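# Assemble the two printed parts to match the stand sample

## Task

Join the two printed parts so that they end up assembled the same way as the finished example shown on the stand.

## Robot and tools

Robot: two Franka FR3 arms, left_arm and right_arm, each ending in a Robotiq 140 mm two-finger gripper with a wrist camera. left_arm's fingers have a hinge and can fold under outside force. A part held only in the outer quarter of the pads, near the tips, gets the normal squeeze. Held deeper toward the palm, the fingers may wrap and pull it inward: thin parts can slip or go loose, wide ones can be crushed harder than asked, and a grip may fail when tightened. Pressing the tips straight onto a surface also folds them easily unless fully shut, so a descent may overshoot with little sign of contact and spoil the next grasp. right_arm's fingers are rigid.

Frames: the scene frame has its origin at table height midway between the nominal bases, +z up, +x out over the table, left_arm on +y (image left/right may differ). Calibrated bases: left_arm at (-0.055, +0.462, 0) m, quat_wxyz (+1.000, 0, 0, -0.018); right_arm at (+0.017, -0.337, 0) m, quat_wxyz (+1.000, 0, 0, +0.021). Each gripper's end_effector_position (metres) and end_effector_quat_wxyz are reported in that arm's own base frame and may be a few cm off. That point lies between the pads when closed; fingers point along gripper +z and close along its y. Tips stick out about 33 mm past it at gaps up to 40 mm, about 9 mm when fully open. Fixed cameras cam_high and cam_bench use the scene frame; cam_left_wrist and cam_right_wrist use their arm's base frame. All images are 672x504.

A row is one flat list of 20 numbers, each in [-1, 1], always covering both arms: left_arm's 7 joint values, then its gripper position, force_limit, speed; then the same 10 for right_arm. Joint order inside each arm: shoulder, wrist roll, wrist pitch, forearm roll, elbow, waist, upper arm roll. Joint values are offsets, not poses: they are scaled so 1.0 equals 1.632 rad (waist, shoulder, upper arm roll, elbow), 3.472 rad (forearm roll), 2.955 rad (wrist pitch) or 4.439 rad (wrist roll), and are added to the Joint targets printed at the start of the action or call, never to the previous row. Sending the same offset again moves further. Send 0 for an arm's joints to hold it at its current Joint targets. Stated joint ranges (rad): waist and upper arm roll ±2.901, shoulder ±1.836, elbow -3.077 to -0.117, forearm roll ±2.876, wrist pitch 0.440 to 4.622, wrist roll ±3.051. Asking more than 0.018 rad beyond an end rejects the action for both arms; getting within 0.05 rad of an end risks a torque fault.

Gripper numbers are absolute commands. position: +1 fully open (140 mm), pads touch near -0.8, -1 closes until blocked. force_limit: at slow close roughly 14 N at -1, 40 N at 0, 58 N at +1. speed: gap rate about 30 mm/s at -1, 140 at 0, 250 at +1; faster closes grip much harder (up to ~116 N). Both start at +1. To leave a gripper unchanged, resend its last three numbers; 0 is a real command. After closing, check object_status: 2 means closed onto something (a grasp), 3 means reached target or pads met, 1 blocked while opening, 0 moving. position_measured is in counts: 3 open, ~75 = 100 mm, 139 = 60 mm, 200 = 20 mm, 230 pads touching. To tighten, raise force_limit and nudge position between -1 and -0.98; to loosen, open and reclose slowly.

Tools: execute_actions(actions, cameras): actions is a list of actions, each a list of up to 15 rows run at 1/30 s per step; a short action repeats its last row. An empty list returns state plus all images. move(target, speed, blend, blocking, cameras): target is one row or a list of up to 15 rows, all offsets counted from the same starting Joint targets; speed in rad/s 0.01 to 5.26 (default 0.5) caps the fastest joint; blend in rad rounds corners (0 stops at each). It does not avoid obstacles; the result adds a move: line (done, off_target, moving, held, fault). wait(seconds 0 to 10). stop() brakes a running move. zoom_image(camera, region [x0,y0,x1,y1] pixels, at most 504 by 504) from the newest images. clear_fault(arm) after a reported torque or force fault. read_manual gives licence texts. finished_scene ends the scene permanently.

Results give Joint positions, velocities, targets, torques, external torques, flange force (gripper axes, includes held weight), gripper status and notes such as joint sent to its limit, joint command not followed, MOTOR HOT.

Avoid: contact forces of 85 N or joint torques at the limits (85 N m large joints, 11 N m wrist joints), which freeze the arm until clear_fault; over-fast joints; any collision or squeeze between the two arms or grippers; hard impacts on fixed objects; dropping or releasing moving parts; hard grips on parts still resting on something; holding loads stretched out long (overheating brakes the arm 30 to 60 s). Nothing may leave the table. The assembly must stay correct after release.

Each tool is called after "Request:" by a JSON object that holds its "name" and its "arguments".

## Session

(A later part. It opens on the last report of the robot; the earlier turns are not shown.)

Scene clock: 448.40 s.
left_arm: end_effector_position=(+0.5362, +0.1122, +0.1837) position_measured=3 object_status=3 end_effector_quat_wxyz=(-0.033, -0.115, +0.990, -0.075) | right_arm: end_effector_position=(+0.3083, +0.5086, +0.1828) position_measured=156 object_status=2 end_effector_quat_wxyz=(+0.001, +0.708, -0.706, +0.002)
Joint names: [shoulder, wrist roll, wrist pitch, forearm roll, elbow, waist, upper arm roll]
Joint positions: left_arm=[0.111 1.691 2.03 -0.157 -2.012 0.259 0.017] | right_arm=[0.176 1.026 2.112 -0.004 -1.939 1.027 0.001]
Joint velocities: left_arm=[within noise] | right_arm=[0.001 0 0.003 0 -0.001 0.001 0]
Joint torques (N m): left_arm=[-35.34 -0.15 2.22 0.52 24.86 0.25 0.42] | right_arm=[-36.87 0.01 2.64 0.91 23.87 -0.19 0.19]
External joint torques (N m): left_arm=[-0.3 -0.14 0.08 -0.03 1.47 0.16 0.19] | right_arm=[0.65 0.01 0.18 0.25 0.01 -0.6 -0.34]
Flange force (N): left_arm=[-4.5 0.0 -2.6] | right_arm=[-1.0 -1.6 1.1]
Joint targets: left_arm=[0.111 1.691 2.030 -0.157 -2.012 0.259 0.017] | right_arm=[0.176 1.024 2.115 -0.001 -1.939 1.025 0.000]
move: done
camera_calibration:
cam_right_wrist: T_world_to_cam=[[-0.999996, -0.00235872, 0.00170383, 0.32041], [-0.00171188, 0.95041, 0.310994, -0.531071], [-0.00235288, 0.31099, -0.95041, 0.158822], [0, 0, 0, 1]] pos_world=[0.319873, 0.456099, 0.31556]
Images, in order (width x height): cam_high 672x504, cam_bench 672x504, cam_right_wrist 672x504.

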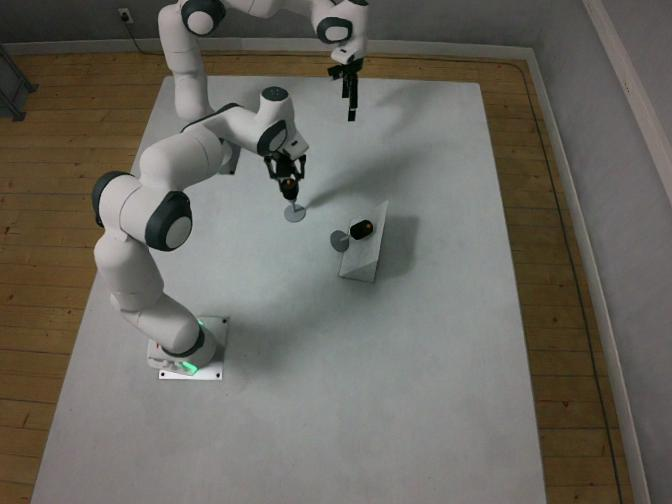

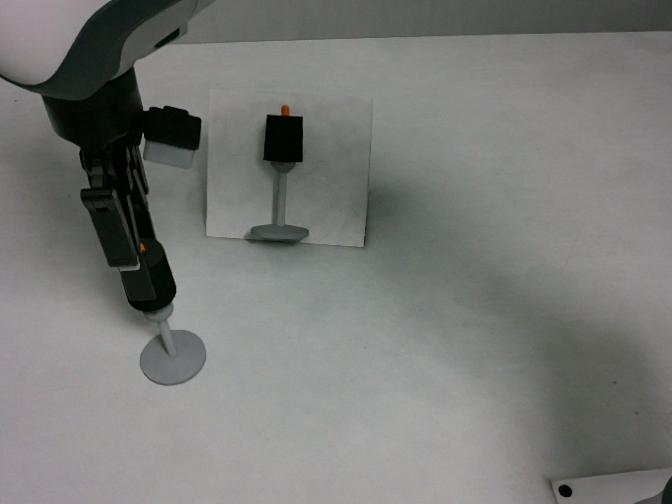

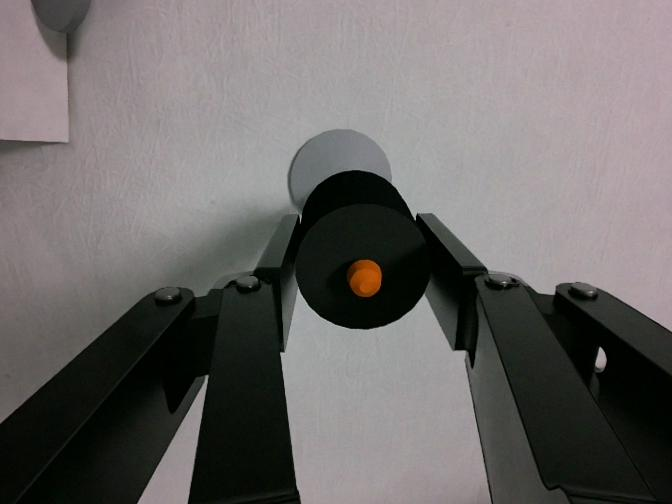

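Request:
{"name": "move", "arguments": {"target": [0,0,0,0,0,0,0,1,1,1,0.01336,0,0.0109,0,-0.0064,-0.0015,0,-1,-0.2,-1], "speed": 0.03, "cameras": ["cam_bench","cam_right_wrist","cam_high"]}}

Request:
{"name": "zoom_image", "arguments": {"camera": "cam_bench", "region": [105, 225, 205, 325]}}

Request:
{"name": "zoom_image", "arguments": {"camera": "cam_high", "region": [265, 165, 315, 225]}}

Request:
{"name": "zoom_image", "arguments": {"camera": "cam_right_wrist", "region": [260, 110, 460, 310]}}

Scene clock: 482.13 s.
left_arm: end_effector_position=(+0.5362, +0.1122, +0.1837) position_measured=3 object_status=3 end_effector_quat_wxyz=(-0.033, -0.115, +0.990, -0.075) | right_arm: end_effector_position=(+0.3106, +0.5097, +0.1680) position_measured=156 object_status=2 end_effector_quat_wxyz=(+0.001, +0.707, -0.707, +0.002)
Joint names: [shoulder, wrist roll, wrist pitch, forearm roll, elbow, waist, upper arm roll]
Joint positions: left_arm=[0.111 1.691 2.03 -0.157 -2.012 0.259 0.017] | right_arm=[0.197 1.026 2.144 -0.004 -1.949 1.024 0.001]
Joint velocities: left_arm=[within noise] | right_arm=[0 0.001 0.005 -0.001 0 0.001 0]
Joint torques (N m): left_arm=[-35.28 -0.13 2.24 0.52 24.88 0.28 0.43] | right_arm=[-37.19 -0.02 2.63 0.91 23.65 -0.24 0.22]
External joint torques (N m): left_arm=[-0.23 -0.11 0.08 -0.03 1.46 0.04 0.06] | right_arm=[1.23 -0.02 0.14 0.26 -0.23 -0.3 0]
Flange force (N): left_arm=[-4.6 -0.1 -2.4] | right_arm=[-1.9 -1.6 1.9]
Joint targets: left_arm=[0.111 1.691 2.030 -0.157 -2.012 0.259 0.017] | right_arm=[0.198 1.024 2.147 -0.001 -1.950 1.023 0.000]
move: done
camera_calibration:
cam_right_wrist: T_world_to_cam=[[-0.999999, -0.0000183482, 0.00166603, 0.321579], [0.000501035, 0.950343, 0.311203, -0.528155], [-0.00158901, 0.311203, -0.950342, 0.144087], [0, 0, 0, 1]] pos_world=[0.322073, 0.457095, 0.30076]
Images, in order (width x height): cam_high 672x504, cam_bench 672x504, cam_right_wrist 672x504.

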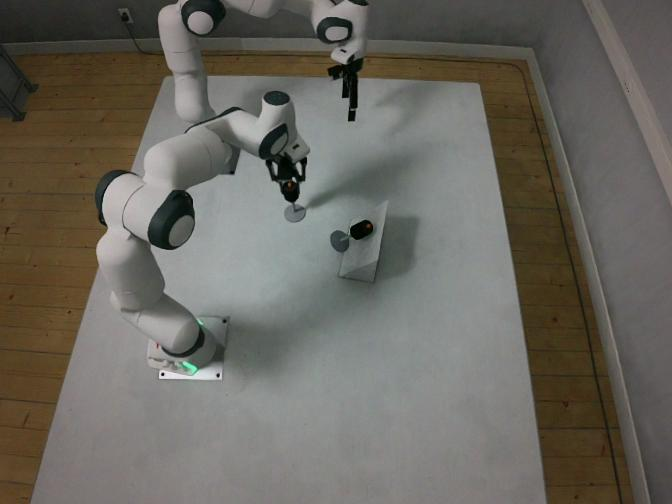

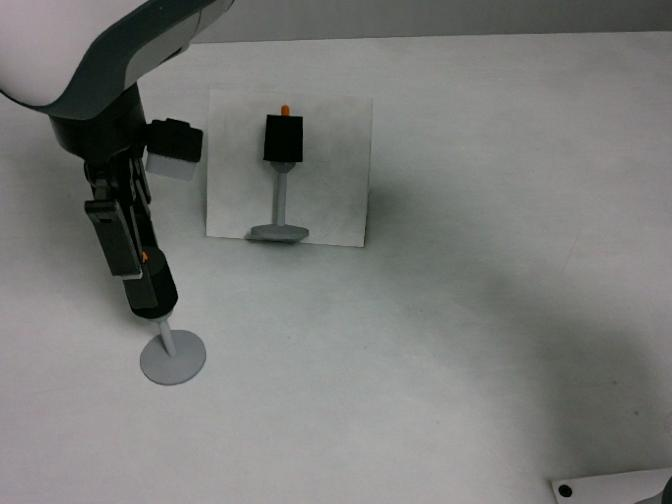

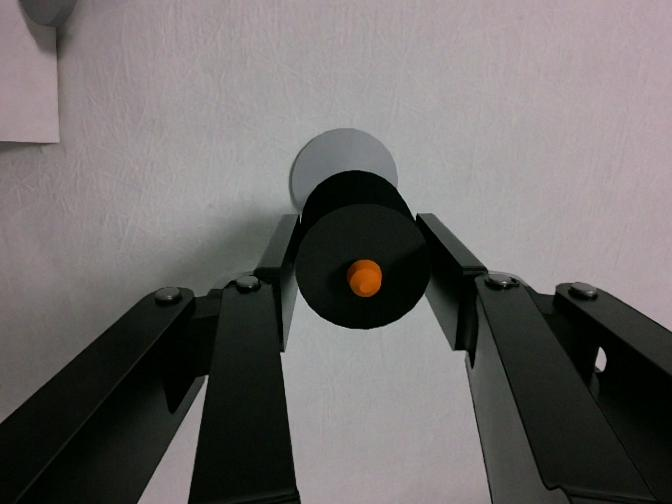

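Scaled by 5.040.

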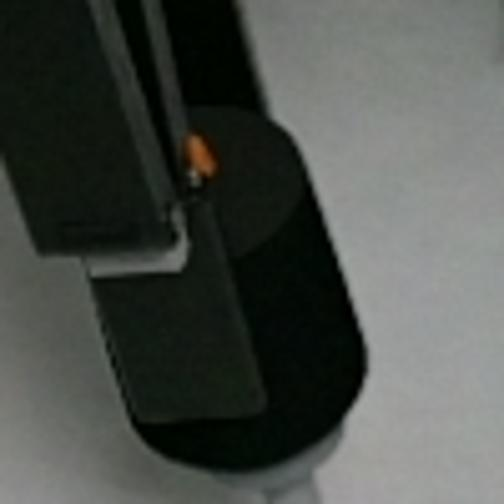

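Scaled by 8.400.

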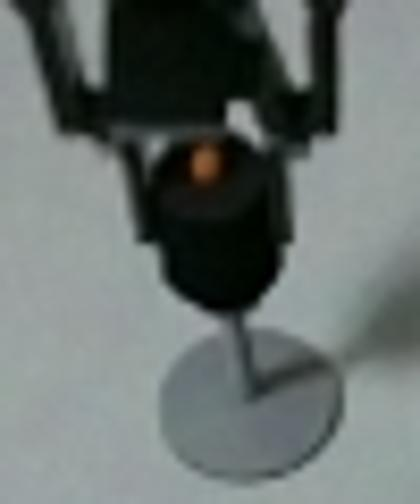

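Scaled by 2.520.

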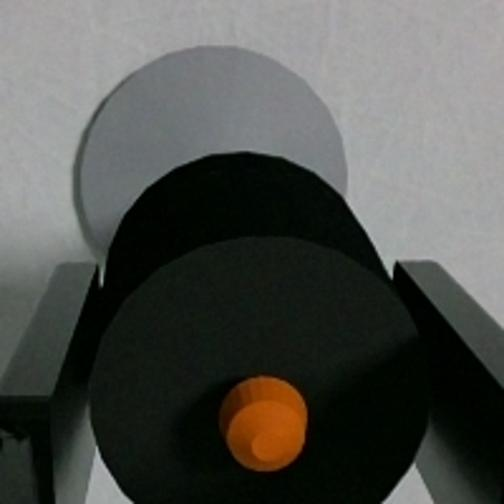

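Request:
{"name": "move", "arguments": {"target": [0,0,0,0,0,0,0,1,1,1,0.0082,0,0.00937,0,-0.00815,0,0,-1,-0.2,-1], "speed": 0.015, "cameras": ["cam_bench","cam_right_wrist","cam_high"]}}

Request:
{"name": "zoom_image", "arguments": {"camera": "cam_bench", "region": [105, 225, 235, 395]}}

Request:
{"name": "zoom_image", "arguments": {"camera": "cam_right_wrist", "region": [260, 110, 460, 310]}}

Scene clock: 499.70 s.
left_arm: end_effector_position=(+0.5362, +0.1122, +0.1837) position_measured=3 object_status=3 end_effector_quat_wxyz=(-0.033, -0.115, +0.990, -0.075) | right_arm: end_effector_position=(+0.3109, +0.5100, +0.1565) position_measured=156 object_status=2 end_effector_quat_wxyz=(+0.001, +0.707, -0.707, +0.002)
Joint names: [shoulder, wrist roll, wrist pitch, forearm roll, elbow, waist, upper arm roll]
Joint positions: left_arm=[0.111 1.691 2.03 -0.157 -2.012 0.259 0.017] | right_arm=[0.21 1.026 2.171 -0.004 -1.963 1.024 0.001]
Joint velocities: left_arm=[within noise] | right_arm=[0 -0.001 0.003 0.001 -0.001 -0.001 0.001]
Joint torques (N m): left_arm=[-35.31 -0.11 2.23 0.52 24.87 0.28 0.45] | right_arm=[-37.33 0.01 2.73 0.9 23.36 -0.14 0.3]
External joint torques (N m): left_arm=[-0.23 -0.1 0.08 -0.03 1.46 0.15 0.19] | right_arm=[1.36 0.01 0.24 0.26 -0.34 -0.34 -0.06]
Flange force (N): left_arm=[-4.6 0.1 -2.5] | right_arm=[-1.7 -1.5 2.5]
Joint targets: left_arm=[0.111 1.691 2.030 -0.157 -2.012 0.259 0.017] | right_arm=[0.211 1.024 2.175 -0.001 -1.963 1.023 0.000]
move: done
camera_calibration:
cam_right_wrist: T_world_to_cam=[[-0.999999, -0.0000451466, 0.00112804, 0.321967], [0.000309176, 0.950048, 0.312104, -0.524831], [-0.00108579, 0.312104, -0.950047, 0.132437], [0, 0, 0, 1]] pos_world=[0.322273, 0.457295, 0.289261]
Images, in order (width x height): cam_high 672x504, cam_bench 672x504, cam_right_wrist 672x504.

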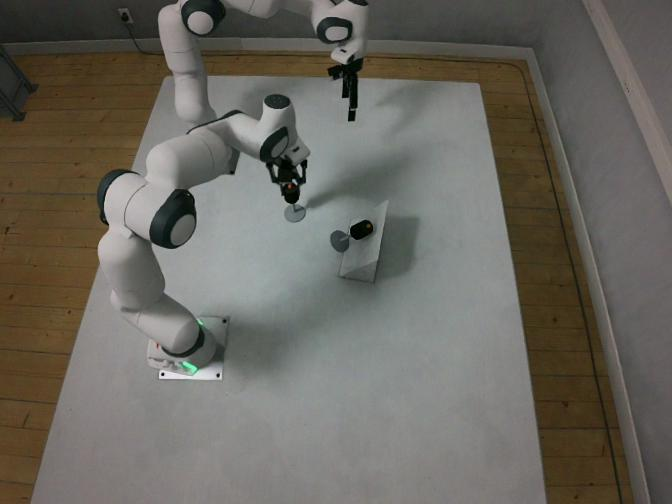

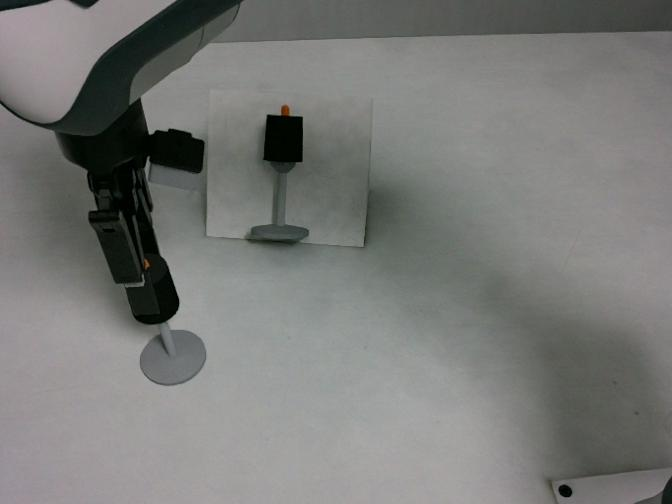

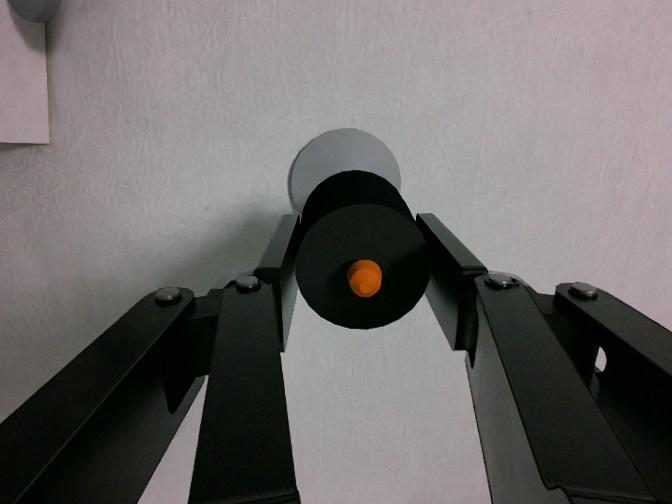

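Scaled by 2.965.

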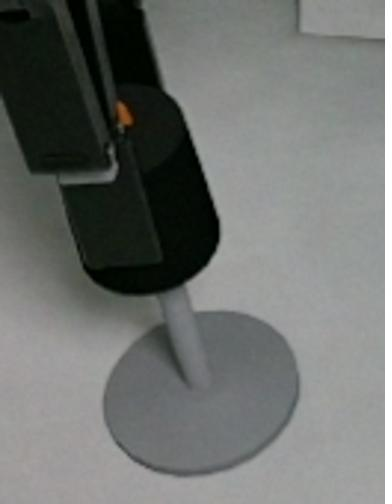

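Scaled by 2.520.

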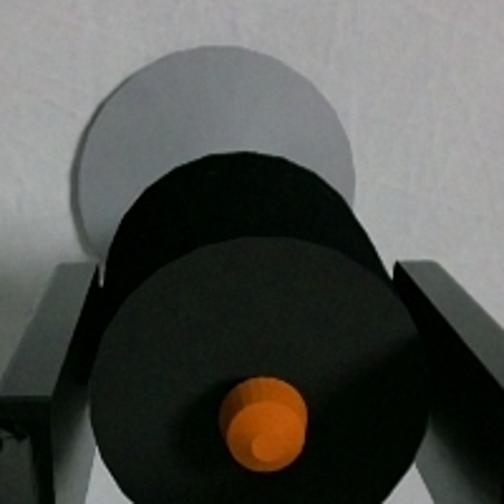

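Request:
{"name": "move", "arguments": {"target": [0,0,0,0,0,0,0,1,1,1,0.00137,0,0.00156,0,-0.00136,0,0,-1,-0.2,-1], "speed": 0.01}}

Request:
{"name": "move", "arguments": {"target": [0,0,0,0,0,0,0,1,1,1,0.00137,0,0.00156,0,-0.00136,0,0,-1,-0.2,-1], "speed": 0.01}}

Scene clock: 509.30 s.
left_arm: end_effector_position=(+0.5362, +0.1122, +0.1837) position_measured=3 object_status=3 end_effector_quat_wxyz=(-0.033, -0.115, +0.990, -0.075) | right_arm: end_effector_position=(+0.3109, +0.5101, +0.1546) position_measured=156 object_status=2 end_effector_quat_wxyz=(+0.000, +0.707, -0.707, +0.002)
Joint names: [shoulder, wrist roll, wrist pitch, forearm roll, elbow, waist, upper arm roll]
Joint positions: left_arm=[0.111 1.691 2.03 -0.157 -2.012 0.259 0.017] | right_arm=[0.213 1.026 2.176 -0.004 -1.965 1.024 0.001]
Joint velocities: left_arm=[within noise] | right_arm=[0 0.001 0.003 0 0 0.001 -0.001]
Joint torques (N m): left_arm=[-35.3 -0.14 2.23 0.53 24.84 0.25 0.41] | right_arm=[-37.37 -0.02 2.63 0.9 23.34 -0.15 0.26]
External joint torques (N m): left_arm=[-0.26 -0.13 0.08 -0.02 1.44 0.12 0.15] | right_arm=[1.22 -0.02 0.14 0.26 -0.27 -0.27 -0.03]
Flange force (N): left_arm=[-4.5 0.0 -2.5] | right_arm=[-1.7 -1.5 2.1]
Joint targets: left_arm=[0.111 1.691 2.030 -0.157 -2.012 0.259 0.017] | right_arm=[0.213 1.024 2.180 -0.001 -1.965 1.023 0.000]
move: done

Scene clock: 510.00 s.
left_arm: end_effector_position=(+0.5362, +0.1122, +0.1837) position_measured=3 object_status=3 end_effector_quat_wxyz=(-0.033, -0.115, +0.990, -0.075) | right_arm: end_effector_position=(+0.3115, +0.5109, +0.1546) position_measured=156 object_status=2 end_effector_quat_wxyz=(-0.001, +0.707, -0.707, +0.001)
Joint names: [shoulder, wrist roll, wrist pitch, forearm roll, elbow, waist, upper arm roll]
Joint positions: left_arm=[0.111 1.691 2.03 -0.157 -2.012 0.259 0.017] | right_arm=[0.213 1.026 2.18 -0.004 -1.966 1.024 0.001]
Joint torques (N m): left_arm=[-35.28 -0.14 2.22 0.53 24.86 0.26 0.42] | right_arm=[-36.09 -0.01 2.77 0.9 22.41 -0.15 0.26]
External joint torques (N m): left_arm=[-0.34 -0.13 0.08 -0.02 1.53 0.11 0.14] | right_arm=[2.58 -0.01 0.27 0.26 -1.24 -0.28 -0.04]
Flange force (N): left_arm=[-4.6 -0.1 -2.6] | right_arm=[-1.6 -1.4 5.0]
Joint targets: left_arm=[0.111 1.691 2.030 -0.157 -2.012 0.259 0.017] | right_arm=[0.216 1.024 2.184 -0.001 -1.968 1.023 0.000]
move: done

Request:
{"name": "move", "arguments": {"target": [0,0,0,0,0,0,0,1,1,1,0.00137,0,0.00156,0,-0.00136,0,0,-1,-0.2,-1], "speed": 0.01, "cameras": ["cam_bench","cam_high","cam_right_wrist"]}}

Request:
{"name": "zoom_image", "arguments": {"camera": "cam_bench", "region": [105, 225, 235, 395]}}

Request:
{"name": "zoom_image", "arguments": {"camera": "cam_high", "region": [265, 165, 385, 265]}}

Scene clock: 520.33 s.
left_arm: end_effector_position=(+0.5362, +0.1122, +0.1837) position_measured=3 object_status=3 end_effector_quat_wxyz=(-0.033, -0.115, +0.990, -0.075) | right_arm: end_effector_position=(+0.3119, +0.5117, +0.1547) position_measured=156 object_status=2 end_effector_quat_wxyz=(-0.003, +0.707, -0.707, +0.001)
Joint names: [shoulder, wrist roll, wrist pitch, forearm roll, elbow, waist, upper arm roll]
Joint positions: left_arm=[0.111 1.691 2.03 -0.157 -2.012 0.259 0.017] | right_arm=[0.213 1.026 2.184 -0.003 -1.966 1.024 0.001]
Joint torques (N m): left_arm=[-35.32 -0.15 2.23 0.52 24.89 0.29 0.42] | right_arm=[-34.26 0.01 2.98 0.84 21.38 -0.07 -0.01]
External joint torques (N m): left_arm=[-0.28 -0.13 0.08 -0.02 1.48 0.27 0.26] | right_arm=[4.17 0.01 0.48 0.21 -2.15 -0.23 -0.33]
Flange force (N): left_arm=[-4.5 0.2 -2.6] | right_arm=[-2.0 -1.8 8.4]
Joint targets: left_arm=[0.111 1.691 2.030 -0.157 -2.012 0.259 0.017] | right_arm=[0.218 1.024 2.189 -0.001 -1.970 1.023 0.000]
move: done
camera_calibration:
cam_right_wrist: T_world_to_cam=[[-0.999998, 0.000166042, -0.00218903, 0.323425], [-0.000538051, 0.948186, 0.317715, -0.525612], [0.00212837, 0.317715, -0.948184, 0.125991], [0, 0, 0, 1]] pos_world=[0.322873, 0.458295, 0.287166]
Images, in order (width x height): cam_high 672x504, cam_bench 672x504, cam_right_wrist 672x504.

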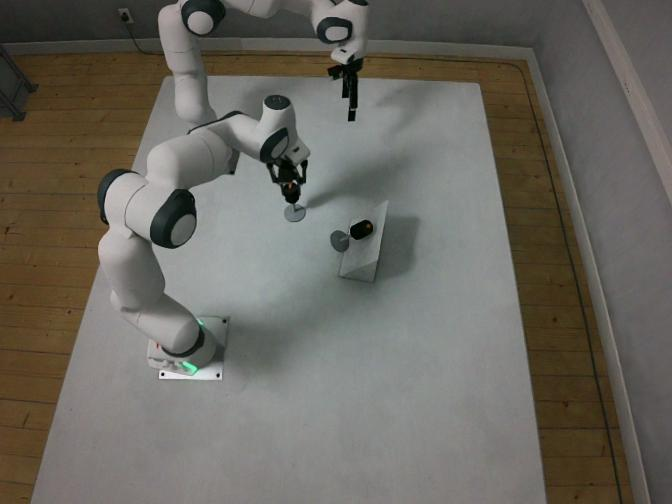

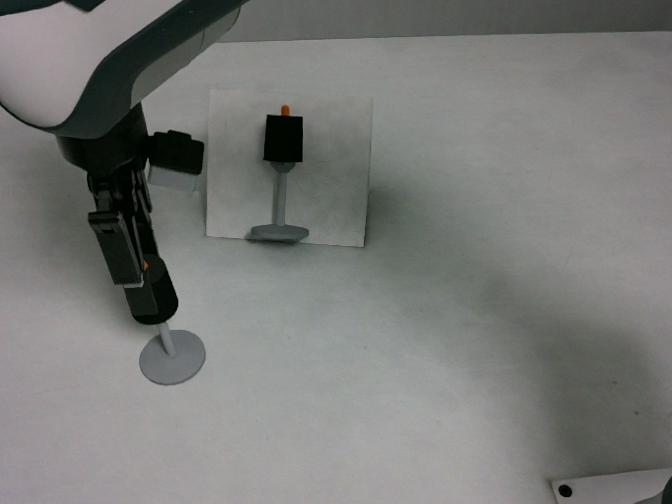

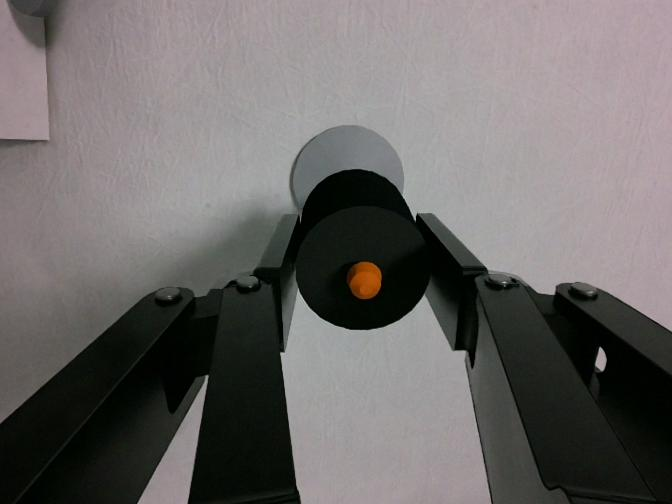

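Scaled by 2.965.

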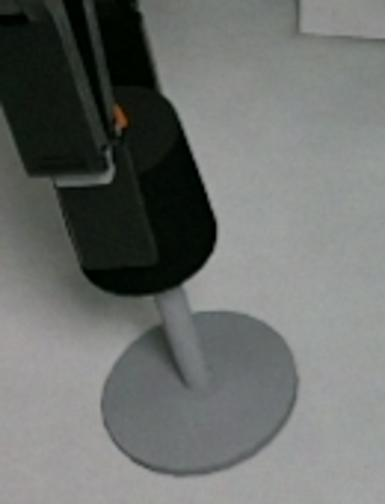

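Scaled by 4.200.

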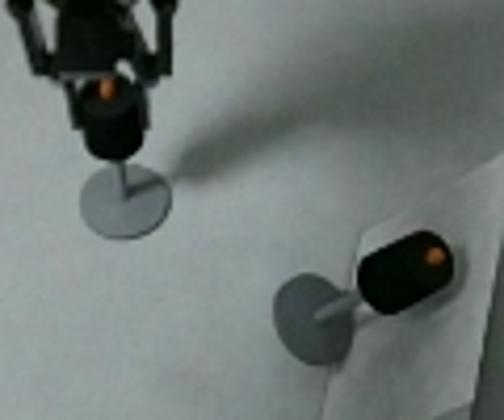

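Request:
{"name": "move", "arguments": {"target": [0,0,0,0,0,0,0,1,1,1,-0.00274,0,-0.00312,0,0.00272,0,0,-1,-0.2,-1], "speed": 0.01}}

Scene clock: 534.10 s.
left_arm: end_effector_position=(+0.5362, +0.1122, +0.1837) position_measured=3 object_status=3 end_effector_quat_wxyz=(-0.033, -0.115, +0.990, -0.075) | right_arm: end_effector_position=(+0.3118, +0.5116, +0.1544) position_measured=156 object_status=2 end_effector_quat_wxyz=(-0.002, +0.707, -0.707, +0.001)
Joint names: [shoulder, wrist roll, wrist pitch, forearm roll, elbow, waist, upper arm roll]
Joint positions: left_arm=[0.111 1.691 2.03 -0.157 -2.012 0.259 0.017] | right_arm=[0.213 1.026 2.183 -0.003 -1.966 1.024 0.001]
Joint torques (N m): left_arm=[-35.29 -0.15 2.22 0.52 24.87 0.24 0.39] | right_arm=[-37.26 0.01 2.16 0.83 23.78 -0.09 0.31]
External joint torques (N m): left_arm=[-0.39 -0.14 0.09 -0.03 1.58 0.04 0.07] | right_arm=[1.38 0.01 -0.35 0.19 0.14 -0.3 -0.05]
Flange force (N): left_arm=[-4.6 -0.2 -2.7] | right_arm=[-3.9 -2.8 0.7]
Joint targets: left_arm=[0.111 1.691 2.030 -0.157 -2.012 0.259 0.017] | right_arm=[0.213 1.024 2.180 -0.001 -1.965 1.023 0.000]
move: done

Request:
{"name": "move", "arguments": {"target": [0,0,0,0,0,0,0,1,1,1,0,0,0,0,0,0,0,0.2,-0.2,-1], "cameras": ["cam_bench","cam_right_wrist"]}}

Scene clock: 538.57 s.
left_arm: end_effector_position=(+0.5362, +0.1122, +0.1837) position_measured=3 object_status=3 end_effector_quat_wxyz=(-0.033, -0.115, +0.990, -0.075) | right_arm: end_effector_position=(+0.3117, +0.5114, +0.1544) position_measured=104 object_status=0 end_effector_quat_wxyz=(-0.002, +0.707, -0.707, +0.001)
Joint names: [shoulder, wrist roll, wrist pitch, forearm roll, elbow, waist, upper arm roll]
Joint positions: left_arm=[0.111 1.691 2.03 -0.157 -2.012 0.259 0.017] | right_arm=[0.213 1.026 2.183 -0.003 -1.966 1.024 0.001]
Joint torques (N m): left_arm=[-35.28 -0.14 2.22 0.53 24.88 0.25 0.43] | right_arm=[-37.55 0.02 2.26 0.82 23.76 -0.11 0.2]
External joint torques (N m): left_arm=[-0.27 -0.13 0.07 -0.02 1.49 0.1 0.16] | right_arm=[0.94 0.02 -0.23 0.19 0.23 -0.24 -0.1]
Flange force (N): left_arm=[-4.6 0.0 -2.6] | right_arm=[-3.1 -2.3 0.3]
Joint targets: left_arm=[0.111 1.691 2.030 -0.157 -2.012 0.259 0.017] | right_arm=[0.213 1.024 2.180 -0.001 -1.965 1.023 0.000]
move: done
camera_calibration:
cam_right_wrist: T_world_to_cam=[[-0.999999, 0.000180297, -0.0013353, 0.323073], [-0.000251492, 0.948617, 0.316427, -0.525247], [0.00132374, 0.316427, -0.948616, 0.126743], [0, 0, 0, 1]] pos_world=[0.322773, 0.458095, 0.286864]
Images, in order (width x height): cam_bench 672x504, cam_right_wrist 672x504.

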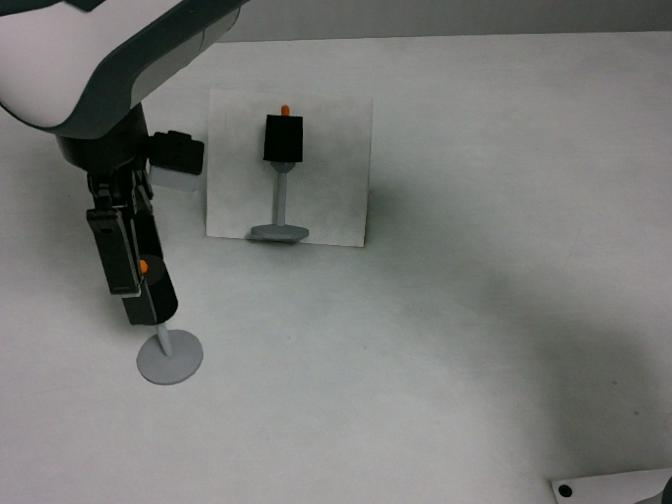

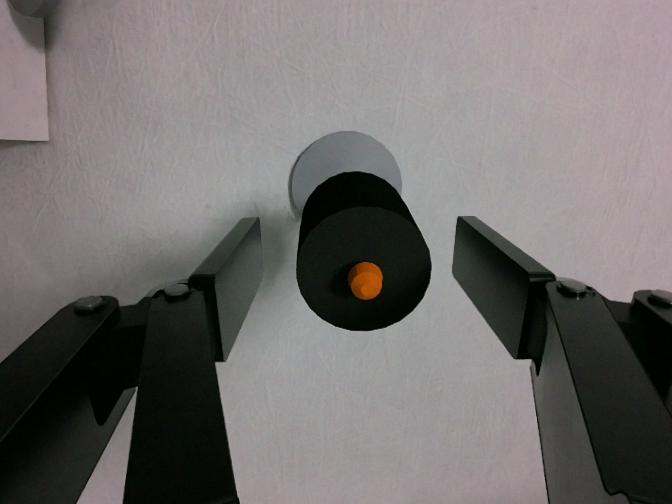

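Request:
{"name": "move", "arguments": {"target": [0,0,0,0,0,0,0,1,1,1,-0.0506,0,-0.0764,0,0.0865,0,0,0.2,-0.2,-1], "speed": 0.12, "cameras": ["cam_bench","cam_right_wrist","cam_high"]}}

Request:
{"name": "zoom_image", "arguments": {"camera": "cam_bench", "region": [105, 225, 235, 395]}}

Request:
{"name": "zoom_image", "arguments": {"camera": "cam_high", "region": [265, 165, 385, 265]}}

Scene clock: 553.50 s.
left_arm: end_effector_position=(+0.5362, +0.1122, +0.1837) position_measured=3 object_status=3 end_effector_quat_wxyz=(-0.033, -0.115, +0.990, -0.075) | right_arm: end_effector_position=(+0.3116, +0.5109, +0.2493) position_measured=104 object_status=3 end_effector_quat_wxyz=(-0.001, +0.707, -0.707, +0.001)
Joint names: [shoulder, wrist roll, wrist pitch, forearm roll, elbow, waist, upper arm roll]
Joint positions: left_arm=[0.111 1.691 2.03 -0.157 -2.012 0.259 0.017] | right_arm=[0.131 1.026 1.957 -0.003 -1.825 1.024 0.001]
Joint velocities: left_arm=[within noise] | right_arm=[0.001 0.002 -0.004 -0.001 0 0.001 0]
Joint torques (N m): left_arm=[-35.27 -0.13 2.23 0.53 24.87 0.27 0.44] | right_arm=[-35.95 -0.03 2.24 0.91 24.95 -0.09 0.08]
External joint torques (N m): left_arm=[-0.37 -0.12 0.09 -0.02 1.55 0.06 0.11] | right_arm=[0.99 -0.03 -0.25 0.2 0.29 -0.32 -0.25]
Flange force (N): left_arm=[-4.5 -0.1 -2.7] | right_arm=[-3.5 -2.8 -0.6]
Joint targets: left_arm=[0.111 1.691 2.030 -0.157 -2.012 0.259 0.017] | right_arm=[0.131 1.024 1.954 -0.001 -1.824 1.023 0.000]
move: done
camera_calibration:
cam_right_wrist: T_world_to_cam=[[-0.999999, 0.000895283, -0.000660878, 0.322615], [0.0006418, 0.949185, 0.314718, -0.555012], [0.000909058, 0.314717, -0.949185, 0.218059], [0, 0, 0, 1]] pos_world=[0.322773, 0.457893, 0.381863]
Images, in order (width x height): cam_high 672x504, cam_bench 672x504, cam_right_wrist 672x504.

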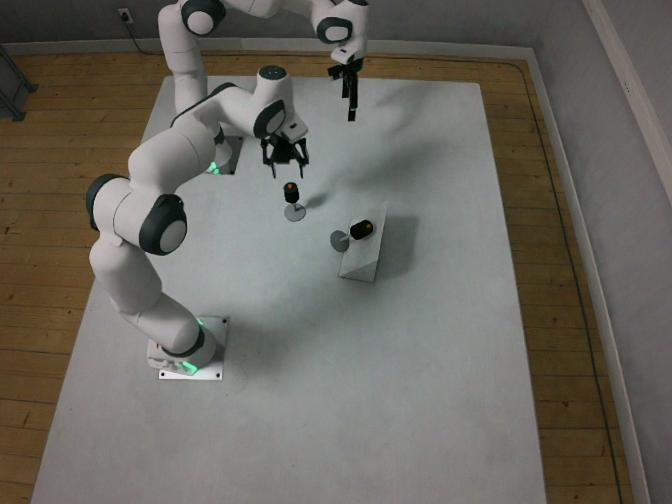

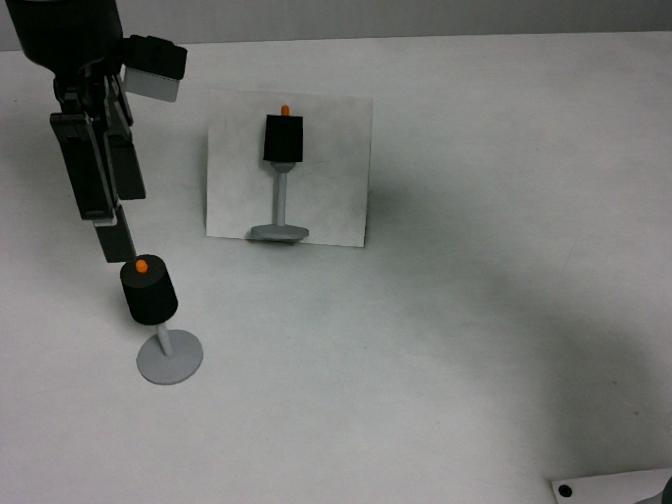

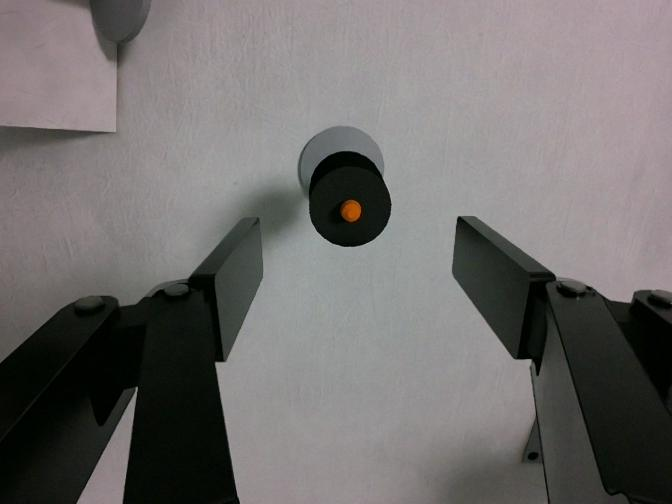

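Scaled by 2.965.

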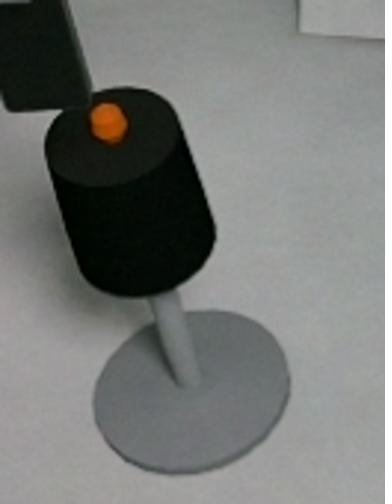

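Scaled by 4.200.

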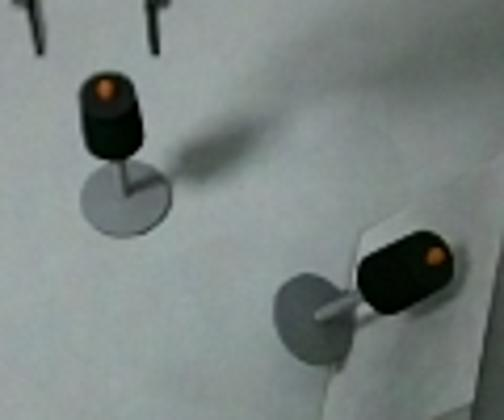

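Request:
{"name": "finished_scene", "arguments": {}}

The scene is finished: the task was done.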